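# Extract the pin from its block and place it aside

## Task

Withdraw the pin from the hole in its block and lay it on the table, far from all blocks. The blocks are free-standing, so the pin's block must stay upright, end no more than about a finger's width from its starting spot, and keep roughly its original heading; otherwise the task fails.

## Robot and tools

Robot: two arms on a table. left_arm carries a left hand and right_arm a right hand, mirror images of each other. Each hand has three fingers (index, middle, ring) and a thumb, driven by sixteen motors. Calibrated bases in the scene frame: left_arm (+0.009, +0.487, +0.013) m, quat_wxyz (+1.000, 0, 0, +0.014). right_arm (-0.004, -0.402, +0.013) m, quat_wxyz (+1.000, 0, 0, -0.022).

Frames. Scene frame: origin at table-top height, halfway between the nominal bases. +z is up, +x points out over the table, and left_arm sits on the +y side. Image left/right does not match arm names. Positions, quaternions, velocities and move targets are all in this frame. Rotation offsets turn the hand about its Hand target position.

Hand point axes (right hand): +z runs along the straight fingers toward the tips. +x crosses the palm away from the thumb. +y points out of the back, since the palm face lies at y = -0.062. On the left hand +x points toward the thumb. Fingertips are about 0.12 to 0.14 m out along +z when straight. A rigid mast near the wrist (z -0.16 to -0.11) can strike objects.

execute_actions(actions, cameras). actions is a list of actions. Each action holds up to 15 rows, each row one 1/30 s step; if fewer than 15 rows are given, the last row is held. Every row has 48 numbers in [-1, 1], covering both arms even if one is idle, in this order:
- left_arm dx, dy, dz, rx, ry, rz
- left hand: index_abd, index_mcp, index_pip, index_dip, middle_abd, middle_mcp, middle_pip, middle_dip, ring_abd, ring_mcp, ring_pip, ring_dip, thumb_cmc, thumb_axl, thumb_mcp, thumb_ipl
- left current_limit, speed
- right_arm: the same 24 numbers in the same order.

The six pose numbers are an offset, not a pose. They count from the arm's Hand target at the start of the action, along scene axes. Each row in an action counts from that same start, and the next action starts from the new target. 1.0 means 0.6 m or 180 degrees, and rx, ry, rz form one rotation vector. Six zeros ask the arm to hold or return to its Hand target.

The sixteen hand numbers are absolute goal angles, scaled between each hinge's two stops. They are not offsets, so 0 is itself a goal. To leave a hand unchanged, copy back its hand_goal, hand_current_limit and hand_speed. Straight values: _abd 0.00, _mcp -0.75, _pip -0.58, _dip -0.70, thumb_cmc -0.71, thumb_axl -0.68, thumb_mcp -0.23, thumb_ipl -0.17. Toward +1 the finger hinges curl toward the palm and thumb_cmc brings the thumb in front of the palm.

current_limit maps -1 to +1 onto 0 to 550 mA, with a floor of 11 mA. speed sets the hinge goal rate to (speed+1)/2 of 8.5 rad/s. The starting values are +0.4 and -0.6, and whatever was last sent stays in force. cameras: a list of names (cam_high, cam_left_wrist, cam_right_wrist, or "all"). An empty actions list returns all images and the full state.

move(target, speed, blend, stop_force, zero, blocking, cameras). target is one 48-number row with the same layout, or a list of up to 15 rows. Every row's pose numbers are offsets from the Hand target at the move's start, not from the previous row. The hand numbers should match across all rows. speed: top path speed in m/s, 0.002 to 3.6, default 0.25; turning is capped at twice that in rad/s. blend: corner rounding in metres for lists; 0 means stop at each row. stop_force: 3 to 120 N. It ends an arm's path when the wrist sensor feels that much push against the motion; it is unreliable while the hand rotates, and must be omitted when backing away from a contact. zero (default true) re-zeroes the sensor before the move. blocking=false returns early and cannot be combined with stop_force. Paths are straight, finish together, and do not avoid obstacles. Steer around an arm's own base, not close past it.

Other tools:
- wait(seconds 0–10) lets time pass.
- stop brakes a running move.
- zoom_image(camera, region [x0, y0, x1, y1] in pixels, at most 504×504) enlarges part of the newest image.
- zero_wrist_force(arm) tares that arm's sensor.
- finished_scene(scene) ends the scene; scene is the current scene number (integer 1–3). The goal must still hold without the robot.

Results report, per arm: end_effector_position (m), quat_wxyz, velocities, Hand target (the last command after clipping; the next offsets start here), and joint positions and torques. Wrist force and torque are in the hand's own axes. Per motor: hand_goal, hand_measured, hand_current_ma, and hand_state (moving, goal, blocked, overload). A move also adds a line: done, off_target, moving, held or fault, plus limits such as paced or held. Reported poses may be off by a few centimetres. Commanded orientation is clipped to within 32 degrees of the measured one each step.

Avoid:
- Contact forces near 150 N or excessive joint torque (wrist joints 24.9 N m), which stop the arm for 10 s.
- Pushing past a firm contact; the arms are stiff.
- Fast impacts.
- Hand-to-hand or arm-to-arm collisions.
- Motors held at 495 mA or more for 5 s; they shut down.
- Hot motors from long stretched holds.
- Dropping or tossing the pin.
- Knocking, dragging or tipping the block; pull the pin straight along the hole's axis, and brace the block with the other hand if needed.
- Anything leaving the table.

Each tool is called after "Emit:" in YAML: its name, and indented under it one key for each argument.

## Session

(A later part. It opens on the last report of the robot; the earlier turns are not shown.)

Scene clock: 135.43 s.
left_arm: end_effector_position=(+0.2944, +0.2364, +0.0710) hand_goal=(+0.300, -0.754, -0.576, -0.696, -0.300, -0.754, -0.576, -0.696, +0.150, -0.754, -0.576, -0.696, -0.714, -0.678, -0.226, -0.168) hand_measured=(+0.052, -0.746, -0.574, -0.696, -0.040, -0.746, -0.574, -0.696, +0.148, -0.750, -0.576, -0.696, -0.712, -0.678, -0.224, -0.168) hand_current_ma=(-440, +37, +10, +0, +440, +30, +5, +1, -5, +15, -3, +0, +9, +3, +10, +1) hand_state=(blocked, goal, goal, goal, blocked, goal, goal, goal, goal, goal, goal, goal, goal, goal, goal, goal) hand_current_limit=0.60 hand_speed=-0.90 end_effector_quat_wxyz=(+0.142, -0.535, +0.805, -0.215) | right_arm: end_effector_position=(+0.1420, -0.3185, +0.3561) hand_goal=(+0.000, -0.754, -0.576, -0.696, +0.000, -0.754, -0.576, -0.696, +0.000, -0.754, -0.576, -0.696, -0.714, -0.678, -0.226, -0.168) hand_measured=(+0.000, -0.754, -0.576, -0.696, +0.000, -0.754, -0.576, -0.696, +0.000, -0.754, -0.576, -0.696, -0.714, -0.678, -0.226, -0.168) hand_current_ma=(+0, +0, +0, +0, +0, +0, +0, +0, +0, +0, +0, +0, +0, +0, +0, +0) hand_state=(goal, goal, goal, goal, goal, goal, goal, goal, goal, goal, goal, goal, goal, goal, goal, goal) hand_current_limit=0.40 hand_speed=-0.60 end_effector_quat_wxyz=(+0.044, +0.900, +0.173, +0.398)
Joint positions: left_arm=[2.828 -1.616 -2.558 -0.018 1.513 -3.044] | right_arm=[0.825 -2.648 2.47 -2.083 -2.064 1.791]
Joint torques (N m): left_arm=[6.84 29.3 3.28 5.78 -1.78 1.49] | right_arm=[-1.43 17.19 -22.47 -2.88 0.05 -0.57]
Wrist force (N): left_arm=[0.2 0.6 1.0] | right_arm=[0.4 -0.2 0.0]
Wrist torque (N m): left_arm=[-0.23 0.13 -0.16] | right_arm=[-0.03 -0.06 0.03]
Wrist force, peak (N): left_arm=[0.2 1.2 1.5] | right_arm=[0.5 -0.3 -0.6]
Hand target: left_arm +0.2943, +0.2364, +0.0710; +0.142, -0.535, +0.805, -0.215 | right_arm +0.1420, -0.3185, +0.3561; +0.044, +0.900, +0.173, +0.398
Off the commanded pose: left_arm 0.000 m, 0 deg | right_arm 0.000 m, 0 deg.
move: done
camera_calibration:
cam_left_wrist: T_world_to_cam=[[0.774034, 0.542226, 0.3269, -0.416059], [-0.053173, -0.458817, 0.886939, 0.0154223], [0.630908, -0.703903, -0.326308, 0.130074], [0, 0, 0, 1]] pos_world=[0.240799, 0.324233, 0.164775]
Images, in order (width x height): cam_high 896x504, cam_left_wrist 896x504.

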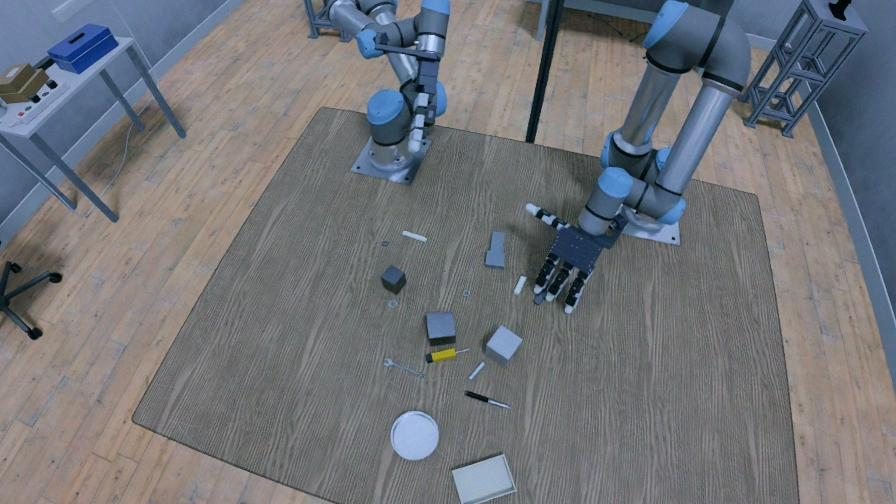

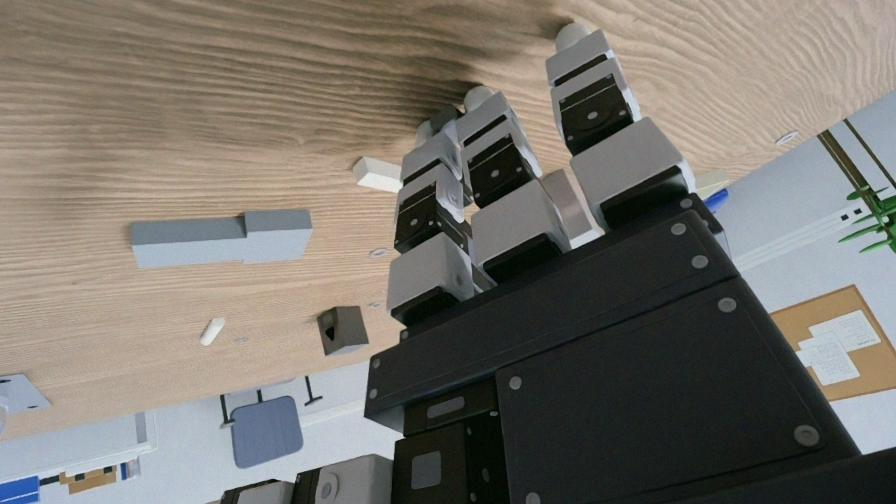

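Emit:
move:
  target: [0,0,-0.002,0,0,0, 0.09,-0.754,-0.576,-0.696,-0.08,-0.754,-0.576,-0.696,0.15,-0.754,-0.576,-0.696,-0.714,-0.678,-0.226,-0.168,0.3,-0.95, 0,0,0,0,0,0, 0,-0.754,-0.576,-0.696,0,-0.754,-0.576,-0.696,0,-0.754,-0.576,-0.696,-0.714,-0.678,-0.226,-0.168,0.4,-0.6]
  cameras: []
  speed: 0.05

Emit:
move:
  target: [0,0,0,0,0,0, -0.03,-0.754,-0.576,-0.696,0.04,-0.754,-0.576,-0.696,0.15,-0.754,-0.576,-0.696,-0.714,-0.678,-0.226,-0.168,0.3,-0.992, 0,0,0,0,0,0, 0,-0.754,-0.576,-0.696,0,-0.754,-0.576,-0.696,0,-0.754,-0.576,-0.696,-0.714,-0.678,-0.226,-0.168,0.4,-0.6]
  cameras: []

Emit:
wait:
  seconds: 2.5
  cameras: ["cam_high","cam_left_wrist"]

Emit:
zoom_image:
  camera: "cam_high"
  region: [480, 250, 590, 340]

Emit:
zoom_image:
  camera: "cam_left_wrist"
  region: [370, 20, 570, 180]

Scene clock: 144.23 s.
left_arm: end_effector_position=(+0.2943, +0.2364, +0.0698) hand_goal=(+0.090, -0.754, -0.576, -0.696, -0.080, -0.754, -0.576, -0.696, +0.150, -0.754, -0.576, -0.696, -0.714, -0.678, -0.226, -0.168) hand_measured=(+0.052, -0.746, -0.574, -0.692, -0.038, -0.748, -0.574, -0.692, +0.148, -0.750, -0.576, -0.696, -0.712, -0.678, -0.224, -0.168) hand_current_ma=(-148, +29, +10, +17, +162, +25, +5, +14, -5, +15, -3, +0, +9, +3, +10, +1) hand_state=(blocked, goal, goal, goal, blocked, goal, goal, goal, goal, goal, goal, goal, goal, goal, goal, goal) hand_current_limit=0.30 hand_speed=-0.95 end_effector_quat_wxyz=(+0.142, -0.535, +0.805, -0.215) | right_arm: end_effector_position=(+0.1420, -0.3185, +0.3561) hand_goal=(+0.000, -0.754, -0.576, -0.696, +0.000, -0.754, -0.576, -0.696, +0.000, -0.754, -0.576, -0.696, -0.714, -0.678, -0.226, -0.168) hand_measured=(+0.000, -0.754, -0.576, -0.696, +0.000, -0.754, -0.576, -0.696, +0.000, -0.754, -0.576, -0.696, -0.714, -0.678, -0.226, -0.168) hand_current_ma=(+0, +0, +0, +0, +0, +0, +0, +0, +0, +0, +0, +0, +0, +0, +0, +0) hand_state=(goal, goal, goal, goal, goal, goal, goal, goal, goal, goal, goal, goal, goal, goal, goal, goal) hand_current_limit=0.40 hand_speed=-0.60 end_effector_quat_wxyz=(+0.044, +0.900, +0.173, +0.398)
Joint positions: left_arm=[2.828 -1.62 -2.56 -0.013 1.513 -3.044] | right_arm=[0.825 -2.648 2.47 -2.083 -2.064 1.791]
Joint torques (N m): left_arm=[7.48 -2.74 -1.5 3.02 -0.98 1.45] | right_arm=[-1.63 16.4 -22.47 -2.79 0.25 -0.47]
Wrist force (N): left_arm=[0.4 -1.6 -23.9] | right_arm=[0.3 -0.3 -0.4]
Wrist torque (N m): left_arm=[1.77 0.06 -0.14] | right_arm=[0.00 -0.04 0.03]
Wrist force, peak (N): left_arm=[0.4 -1.6 -23.9] | right_arm=[0.5 -0.3 -0.6]
Hand target: left_arm +0.2943, +0.2364, +0.0698; +0.142, -0.535, +0.805, -0.215 | right_arm +0.1420, -0.3185, +0.3561; +0.044, +0.900, +0.173, +0.398
Off the commanded pose: left_arm 0.000 m, 0 deg | right_arm 0.000 m, 0 deg.
move: done
No camera images: "cameras" was empty.

Scene clock: 144.73 s.
left_arm: end_effector_position=(+0.2943, +0.2364, +0.0698) hand_goal=(-0.030, -0.754, -0.576, -0.696, +0.040, -0.754, -0.576, -0.696, +0.150, -0.754, -0.576, -0.696, -0.714, -0.678, -0.226, -0.168) hand_measured=(+0.050, -0.748, -0.574, -0.690, -0.036, -0.748, -0.574, -0.692, +0.148, -0.750, -0.576, -0.696, -0.712, -0.678, -0.224, -0.168) hand_current_ma=(-92, +26, +10, +21, +108, +22, +5, +17, -5, +15, -3, +0, +9, +3, +10, +1) hand_state=(moving, goal, goal, goal, moving, goal, goal, goal, goal, goal, goal, goal, goal, goal, goal, goal) hand_current_limit=0.30 hand_speed=-0.99 end_effector_quat_wxyz=(+0.142, -0.535, +0.805, -0.215) | right_arm: end_effector_position=(+0.1420, -0.3185, +0.3561) hand_goal=(+0.000, -0.754, -0.576, -0.696, +0.000, -0.754, -0.576, -0.696, +0.000, -0.754, -0.576, -0.696, -0.714, -0.678, -0.226, -0.168) hand_measured=(+0.000, -0.754, -0.576, -0.696, +0.000, -0.754, -0.576, -0.696, +0.000, -0.754, -0.576, -0.696, -0.714, -0.678, -0.226, -0.168) hand_current_ma=(+0, +0, +0, +0, +0, +0, +0, +0, +0, +0, +0, +0, +0, +0, +0, +0) hand_state=(goal, goal, goal, goal, goal, goal, goal, goal, goal, goal, goal, goal, goal, goal, goal, goal) hand_current_limit=0.40 hand_speed=-0.60 end_effector_quat_wxyz=(+0.044, +0.900, +0.173, +0.398)
Joint positions: left_arm=[2.828 -1.621 -2.56 -0.013 1.513 -3.044] | right_arm=[0.825 -2.648 2.47 -2.083 -2.064 1.791]
Joint torques (N m): left_arm=[7.05 -2.77 -2.25 2.8 -0.05 1.49] | right_arm=[-1.38 17.06 -22.52 -2.9 0.22 -0.38]
Wrist force (N): left_arm=[0.5 -1.5 -25.8] | right_arm=[0.2 -0.4 -0.3]
Wrist torque (N m): left_arm=[1.96 0.12 -0.15] | right_arm=[-0.03 -0.03 0.01]
Wrist force, peak (N): left_arm=[0.4 -1.8 -26.3] | right_arm=[0.2 -0.4 -0.3]
Hand target: left_arm +0.2943, +0.2364, +0.0698; +0.142, -0.535, +0.805, -0.215 | right_arm +0.1420, -0.3185, +0.3561; +0.044, +0.900, +0.173, +0.398
Off the commanded pose: left_arm 0.000 m, 0 deg | right_arm 0.000 m, 0 deg.
move: done
No camera images: "cameras" was empty.

Scene clock: 147.23 s.
left_arm: end_effector_position=(+0.2943, +0.2364, +0.0698) hand_goal=(-0.030, -0.754, -0.576, -0.696, +0.040, -0.754, -0.576, -0.696, +0.150, -0.754, -0.576, -0.696, -0.714, -0.678, -0.226, -0.168) hand_measured=(+0.044, -0.748, -0.574, -0.690, -0.030, -0.748, -0.574, -0.692, +0.148, -0.750, -0.576, -0.696, -0.712, -0.678, -0.224, -0.168) hand_current_ma=(+193, +26, +10, +22, -176, +22, +5, +17, -5, +15, -3, +0, +9, +3, +10, +1) hand_state=(moving, goal, goal, goal, moving, goal, goal, goal, goal, goal, goal, goal, goal, goal, goal, goal) hand_current_limit=0.30 hand_speed=-0.99 end_effector_quat_wxyz=(+0.142, -0.535, +0.805, -0.215) | right_arm: end_effector_position=(+0.1420, -0.3185, +0.3561) hand_goal=(+0.000, -0.754, -0.576, -0.696, +0.000, -0.754, -0.576, -0.696, +0.000, -0.754, -0.576, -0.696, -0.714, -0.678, -0.226, -0.168) hand_measured=(+0.000, -0.754, -0.576, -0.696, +0.000, -0.754, -0.576, -0.696, +0.000, -0.754, -0.576, -0.696, -0.714, -0.678, -0.226, -0.168) hand_current_ma=(+0, +0, +0, +0, +0, +0, +0, +0, +0, +0, +0, +0, +0, +0, +0, +0) hand_state=(goal, goal, goal, goal, goal, goal, goal, goal, goal, goal, goal, goal, goal, goal, goal, goal) hand_current_limit=0.40 hand_speed=-0.60 end_effector_quat_wxyz=(+0.044, +0.900, +0.173, +0.398)
Joint positions: left_arm=[2.828 -1.621 -2.56 -0.013 1.513 -3.044] | right_arm=[0.825 -2.648 2.47 -2.083 -2.064 1.791]
Joint torques (N m): left_arm=[6.88 -2.57 -2.39 2.52 1.66 1.28] | right_arm=[-1.51 17.43 -22.03 -2.76 0.24 -0.5]
Wrist force (N): left_arm=[0.1 -1.8 -26.3] | right_arm=[0.1 -0.1 0.1]
Wrist torque (N m): left_arm=[1.96 0.15 -0.16] | right_arm=[-0.01 -0.02 0.00]
Wrist force, peak (N): left_arm=[0.3 -1.9 -26.9] | right_arm=[0.3 -0.6 -0.4]
Hand target: left_arm +0.2943, +0.2364, +0.0698; +0.142, -0.535, +0.805, -0.215 | right_arm +0.1420, -0.3185, +0.3561; +0.044, +0.900, +0.173, +0.398
Off the commanded pose: left_arm 0.000 m, 0 deg | right_arm 0.000 m, 0 deg.
wait: 2.50 s; at rest by 0.17 s
camera_calibration:
cam_left_wrist: T_world_to_cam=[[0.774013, 0.542249, 0.32691, -0.415648], [-0.0532291, -0.458754, 0.886967, 0.0165157], [0.630928, -0.703925, -0.326218, 0.129804], [0, 0, 0, 1]] pos_world=[0.240699, 0.324333, 0.163575]
Images, in order (width x height): cam_high 896x504, cam_left_wrist 896x504.

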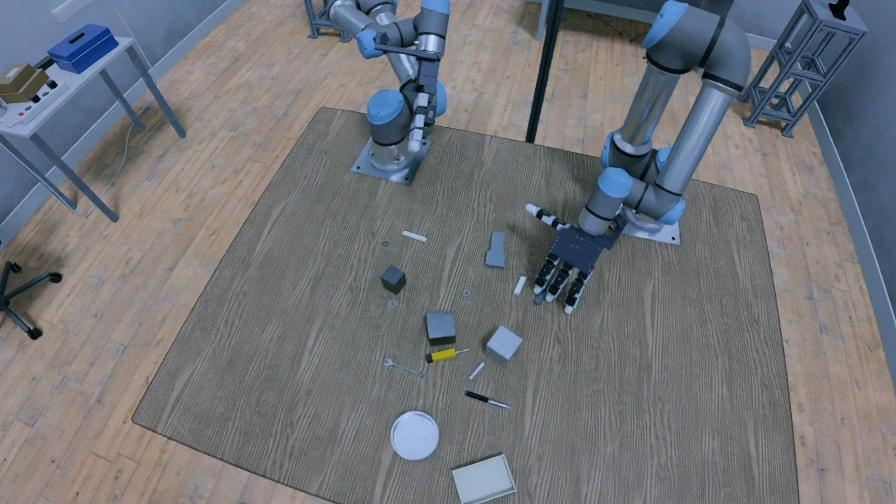

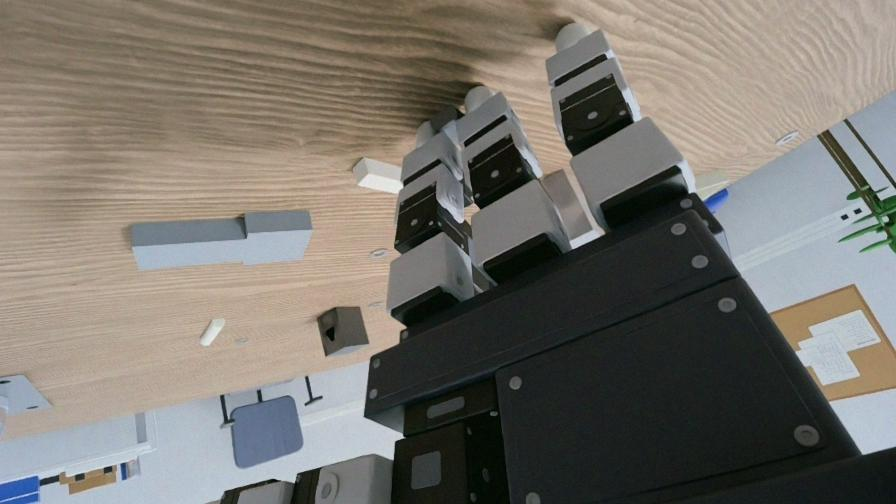

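Scaled by 4.582.

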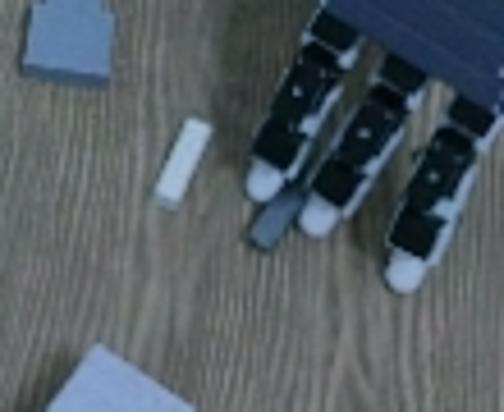

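Scaled by 2.520.

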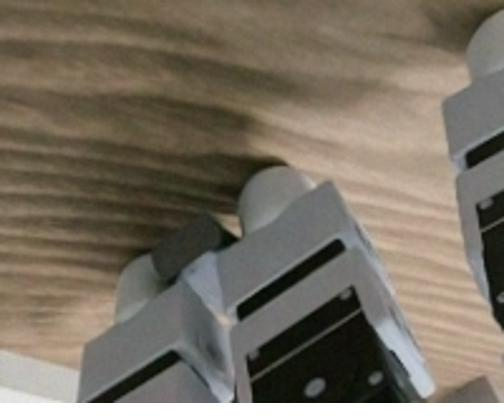

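Emit:
move:
  target: [0,0,0.003,0,0,0, -0.03,-0.754,-0.576,-0.696,0.04,-0.754,-0.576,-0.696,0.15,-0.754,-0.576,-0.696,-0.714,-0.678,-0.226,-0.168,0.3,-0.992, 0,0,0,0,0,0, 0,-0.754,-0.576,-0.696,0,-0.754,-0.576,-0.696,0,-0.754,-0.576,-0.696,-0.714,-0.678,-0.226,-0.168,0.4,-0.6]
  cameras: ["cam_high","cam_left_wrist"]
  speed: 0.02

Emit:
zoom_image:
  camera: "cam_high"
  region: [480, 250, 590, 340]

Emit:
zoom_image:
  camera: "cam_left_wrist"
  region: [370, 20, 570, 180]

Scene clock: 153.30 s.
left_arm: end_effector_position=(+0.2943, +0.2364, +0.0715) hand_goal=(-0.030, -0.754, -0.576, -0.696, +0.040, -0.754, -0.576, -0.696, +0.150, -0.754, -0.576, -0.696, -0.714, -0.678, -0.226, -0.168) hand_measured=(-0.026, -0.750, -0.574, -0.692, +0.036, -0.750, -0.576, -0.694, +0.148, -0.750, -0.576, -0.696, -0.712, -0.678, -0.224, -0.168) hand_current_ma=(+10, +13, +6, +12, -11, +14, +2, +8, -5, +15, -3, +0, +9, +3, +10, +1) hand_state=(goal, goal, goal, goal, goal, goal, goal, goal, goal, goal, goal, goal, goal, goal, goal, goal) hand_current_limit=0.30 hand_speed=-0.99 end_effector_quat_wxyz=(+0.142, -0.535, +0.805, -0.215) | right_arm: end_effector_position=(+0.1420, -0.3185, +0.3561) hand_goal=(+0.000, -0.754, -0.576, -0.696, +0.000, -0.754, -0.576, -0.696, +0.000, -0.754, -0.576, -0.696, -0.714, -0.678, -0.226, -0.168) hand_measured=(+0.000, -0.754, -0.576, -0.696, +0.000, -0.754, -0.576, -0.696, +0.000, -0.754, -0.576, -0.696, -0.714, -0.678, -0.226, -0.168) hand_current_ma=(+0, +0, +0, +0, +0, +0, +0, +0, +0, +0, +0, +0, +0, +0, +0, +0) hand_state=(goal, goal, goal, goal, goal, goal, goal, goal, goal, goal, goal, goal, goal, goal, goal, goal) hand_current_limit=0.40 hand_speed=-0.60 end_effector_quat_wxyz=(+0.044, +0.900, +0.173, +0.398)
Joint positions: left_arm=[2.828 -1.614 -2.558 -0.021 1.513 -3.044] | right_arm=[0.825 -2.648 2.47 -2.083 -2.064 1.791]
Joint torques (N m): left_arm=[6.47 28.78 27.88 1.17 0.46 0.88] | right_arm=[-1.87 17.57 -22.43 -2.73 0.38 -0.52]
Wrist force (N): left_arm=[-0.1 0.4 0.4] | right_arm=[0.1 0.0 -0.5]
Wrist torque (N m): left_arm=[-0.11 0.17 -0.19] | right_arm=[0.04 -0.01 0.02]
Wrist force, peak (N): left_arm=[0.2 -1.9 -26.9] | right_arm=[0.2 -0.2 -0.7]
Hand target: left_arm +0.2943, +0.2364, +0.0716; +0.142, -0.535, +0.805, -0.215 | right_arm +0.1420, -0.3185, +0.3561; +0.044, +0.900, +0.173, +0.398
Off the commanded pose: left_arm 0.000 m, 0 deg | right_arm 0.000 m, 0 deg.
move: done
camera_calibration:
cam_left_wrist: T_world_to_cam=[[0.774038, 0.542261, 0.326831, -0.416233], [-0.0531133, -0.458774, 0.886964, 0.0148985], [0.630908, -0.703903, -0.326308, 0.130403], [0, 0, 0, 1]] pos_world=[0.240699, 0.324333, 0.165375]
Images, in order (width x height): cam_high 896x504, cam_left_wrist 896x504.

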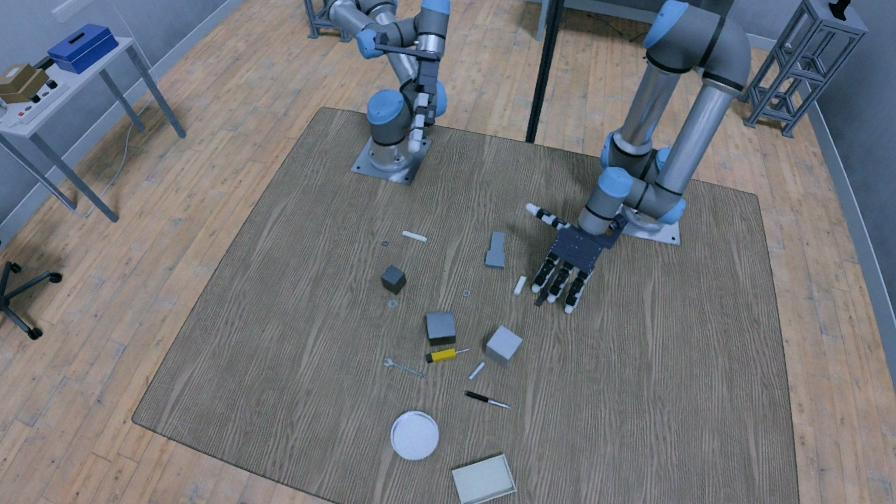

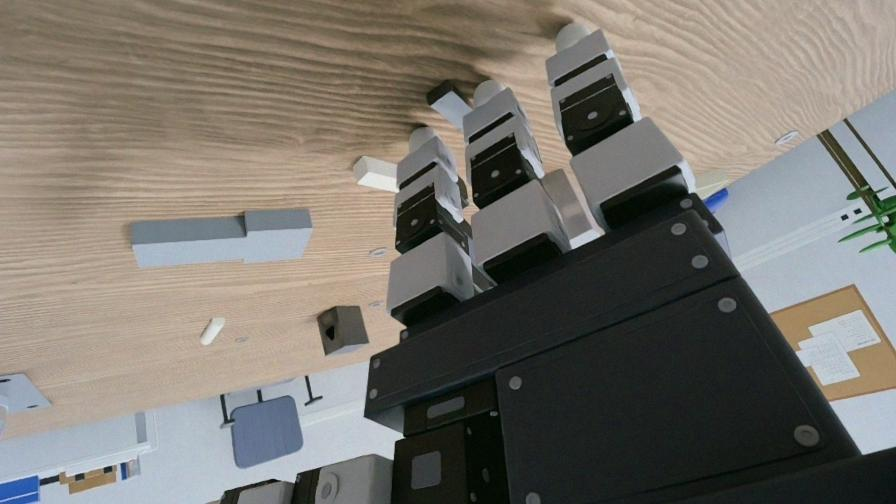

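Scaled by 4.582.

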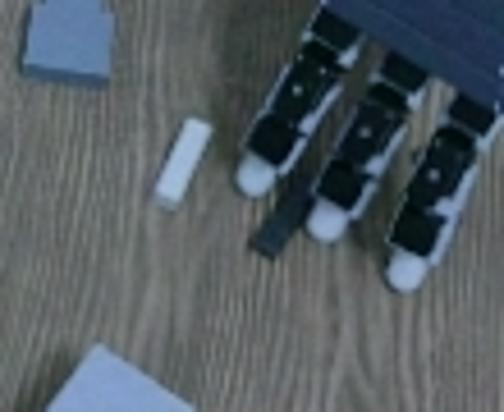

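Scaled by 2.520.

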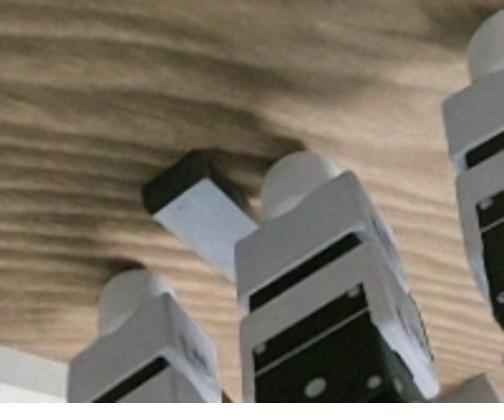

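Emit:
move:
  target:
    - [0,0,0.01,0,0,0, -0.1,-0.754,-0.576,-0.696,0.1,-0.754,-0.576,-0.696,0.15,-0.754,-0.576,-0.696,-0.714,-0.678,-0.226,-0.168,0.3,-0.9, 0,0,0,0,0,0, 0,-0.754,-0.576,-0.696,0,-0.754,-0.576,-0.696,0,-0.754,-0.576,-0.696,-0.714,-0.678,-0.226,-0.168,0.4,-0.6]
    - [0,0,0.16,0,0,0, -0.1,-0.754,-0.576,-0.696,0.1,-0.754,-0.576,-0.696,0.15,-0.754,-0.576,-0.696,-0.714,-0.678,-0.226,-0.168,0.3,-0.9, 0,0,0,0,0,0, 0,-0.754,-0.576,-0.696,0,-0.754,-0.576,-0.696,0,-0.754,-0.576,-0.696,-0.714,-0.678,-0.226,-0.168,0.4,-0.6]
  cameras: ["cam_high"]
  speed: 0.08

Emit:
zoom_image:
  camera: "cam_high"
  region: [460, 240, 610, 380]

Scene clock: 165.67 s.
left_arm: end_effector_position=(+0.2943, +0.2364, +0.1675) hand_goal=(-0.100, -0.754, -0.576, -0.696, +0.100, -0.754, -0.576, -0.696, +0.150, -0.754, -0.576, -0.696, -0.714, -0.678, -0.226, -0.168) hand_measured=(-0.096, -0.750, -0.574, -0.692, +0.096, -0.750, -0.576, -0.694, +0.148, -0.750, -0.576, -0.696, -0.712, -0.678, -0.224, -0.168) hand_current_ma=(+12, +14, +6, +12, -13, +15, +2, +8, -5, +15, -3, +0, +9, +3, +10, +1) hand_state=(goal, goal, goal, goal, goal, goal, goal, goal, goal, goal, goal, goal, goal, goal, goal, goal) hand_current_limit=0.30 hand_speed=-0.90 end_effector_quat_wxyz=(+0.142, -0.535, +0.805, -0.215) | right_arm: end_effector_position=(+0.1420, -0.3185, +0.3561) hand_goal=(+0.000, -0.754, -0.576, -0.696, +0.000, -0.754, -0.576, -0.696, +0.000, -0.754, -0.576, -0.696, -0.714, -0.678, -0.226, -0.168) hand_measured=(+0.000, -0.754, -0.576, -0.696, +0.000, -0.754, -0.576, -0.696, +0.000, -0.754, -0.576, -0.696, -0.714, -0.678, -0.226, -0.168) hand_current_ma=(+0, +0, +0, +0, +0, +0, +0, +0, +0, +0, +0, +0, +0, +0, +0, +0) hand_state=(goal, goal, goal, goal, goal, goal, goal, goal, goal, goal, goal, goal, goal, goal, goal, goal) hand_current_limit=0.40 hand_speed=-0.60 end_effector_quat_wxyz=(+0.044, +0.900, +0.173, +0.398)
Joint positions: left_arm=[2.828 -1.338 -2.428 -0.427 1.513 -3.044] | right_arm=[0.825 -2.648 2.47 -2.083 -2.064 1.791]
Joint torques (N m): left_arm=[7.12 22.64 35.62 0.96 -1.65 1.51] | right_arm=[-0.98 17.3 -22.76 -2.85 0.45 -0.55]
Wrist force (N): left_arm=[0.4 0.2 0.6] | right_arm=[-0.1 0.0 -0.4]
Wrist torque (N m): left_arm=[-0.16 0.11 -0.15] | right_arm=[0.03 0.01 0.00]
Wrist force, peak (N): left_arm=[0.2 0.8 1.1] | right_arm=[0.5 -0.6 -0.5]
Hand target: left_arm +0.2943, +0.2364, +0.1676; +0.142, -0.535, +0.805, -0.215 | right_arm +0.1420, -0.3185, +0.3561; +0.044, +0.900, +0.173, +0.398
Off the commanded pose: left_arm 0.000 m, 0 deg | right_arm 0.000 m, 0 deg.
move: done
Images, in order (width x height): cam_high 896x504.

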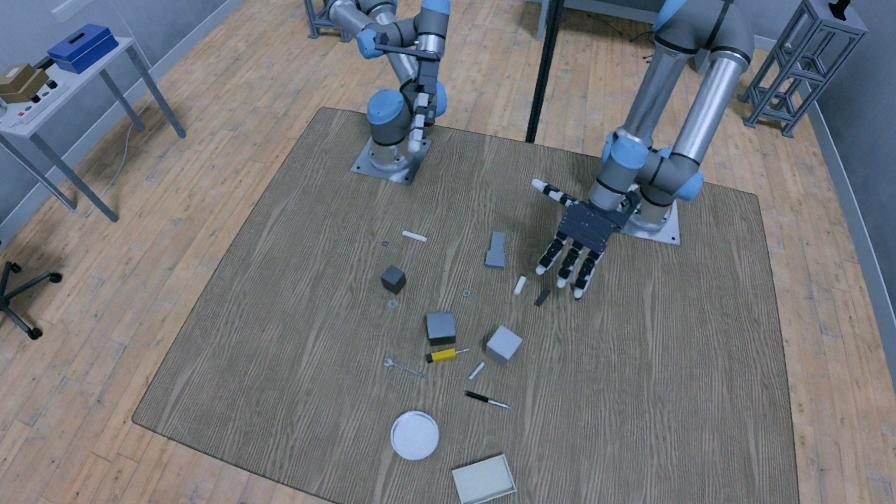

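Scaled by 3.360.

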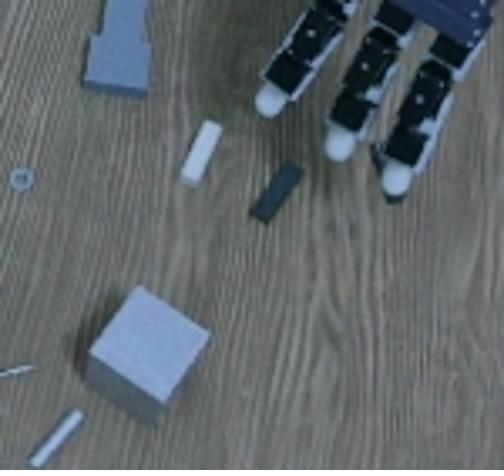

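Emit:
finished_scene:
  scene: 2

The scene is finished: the task was done.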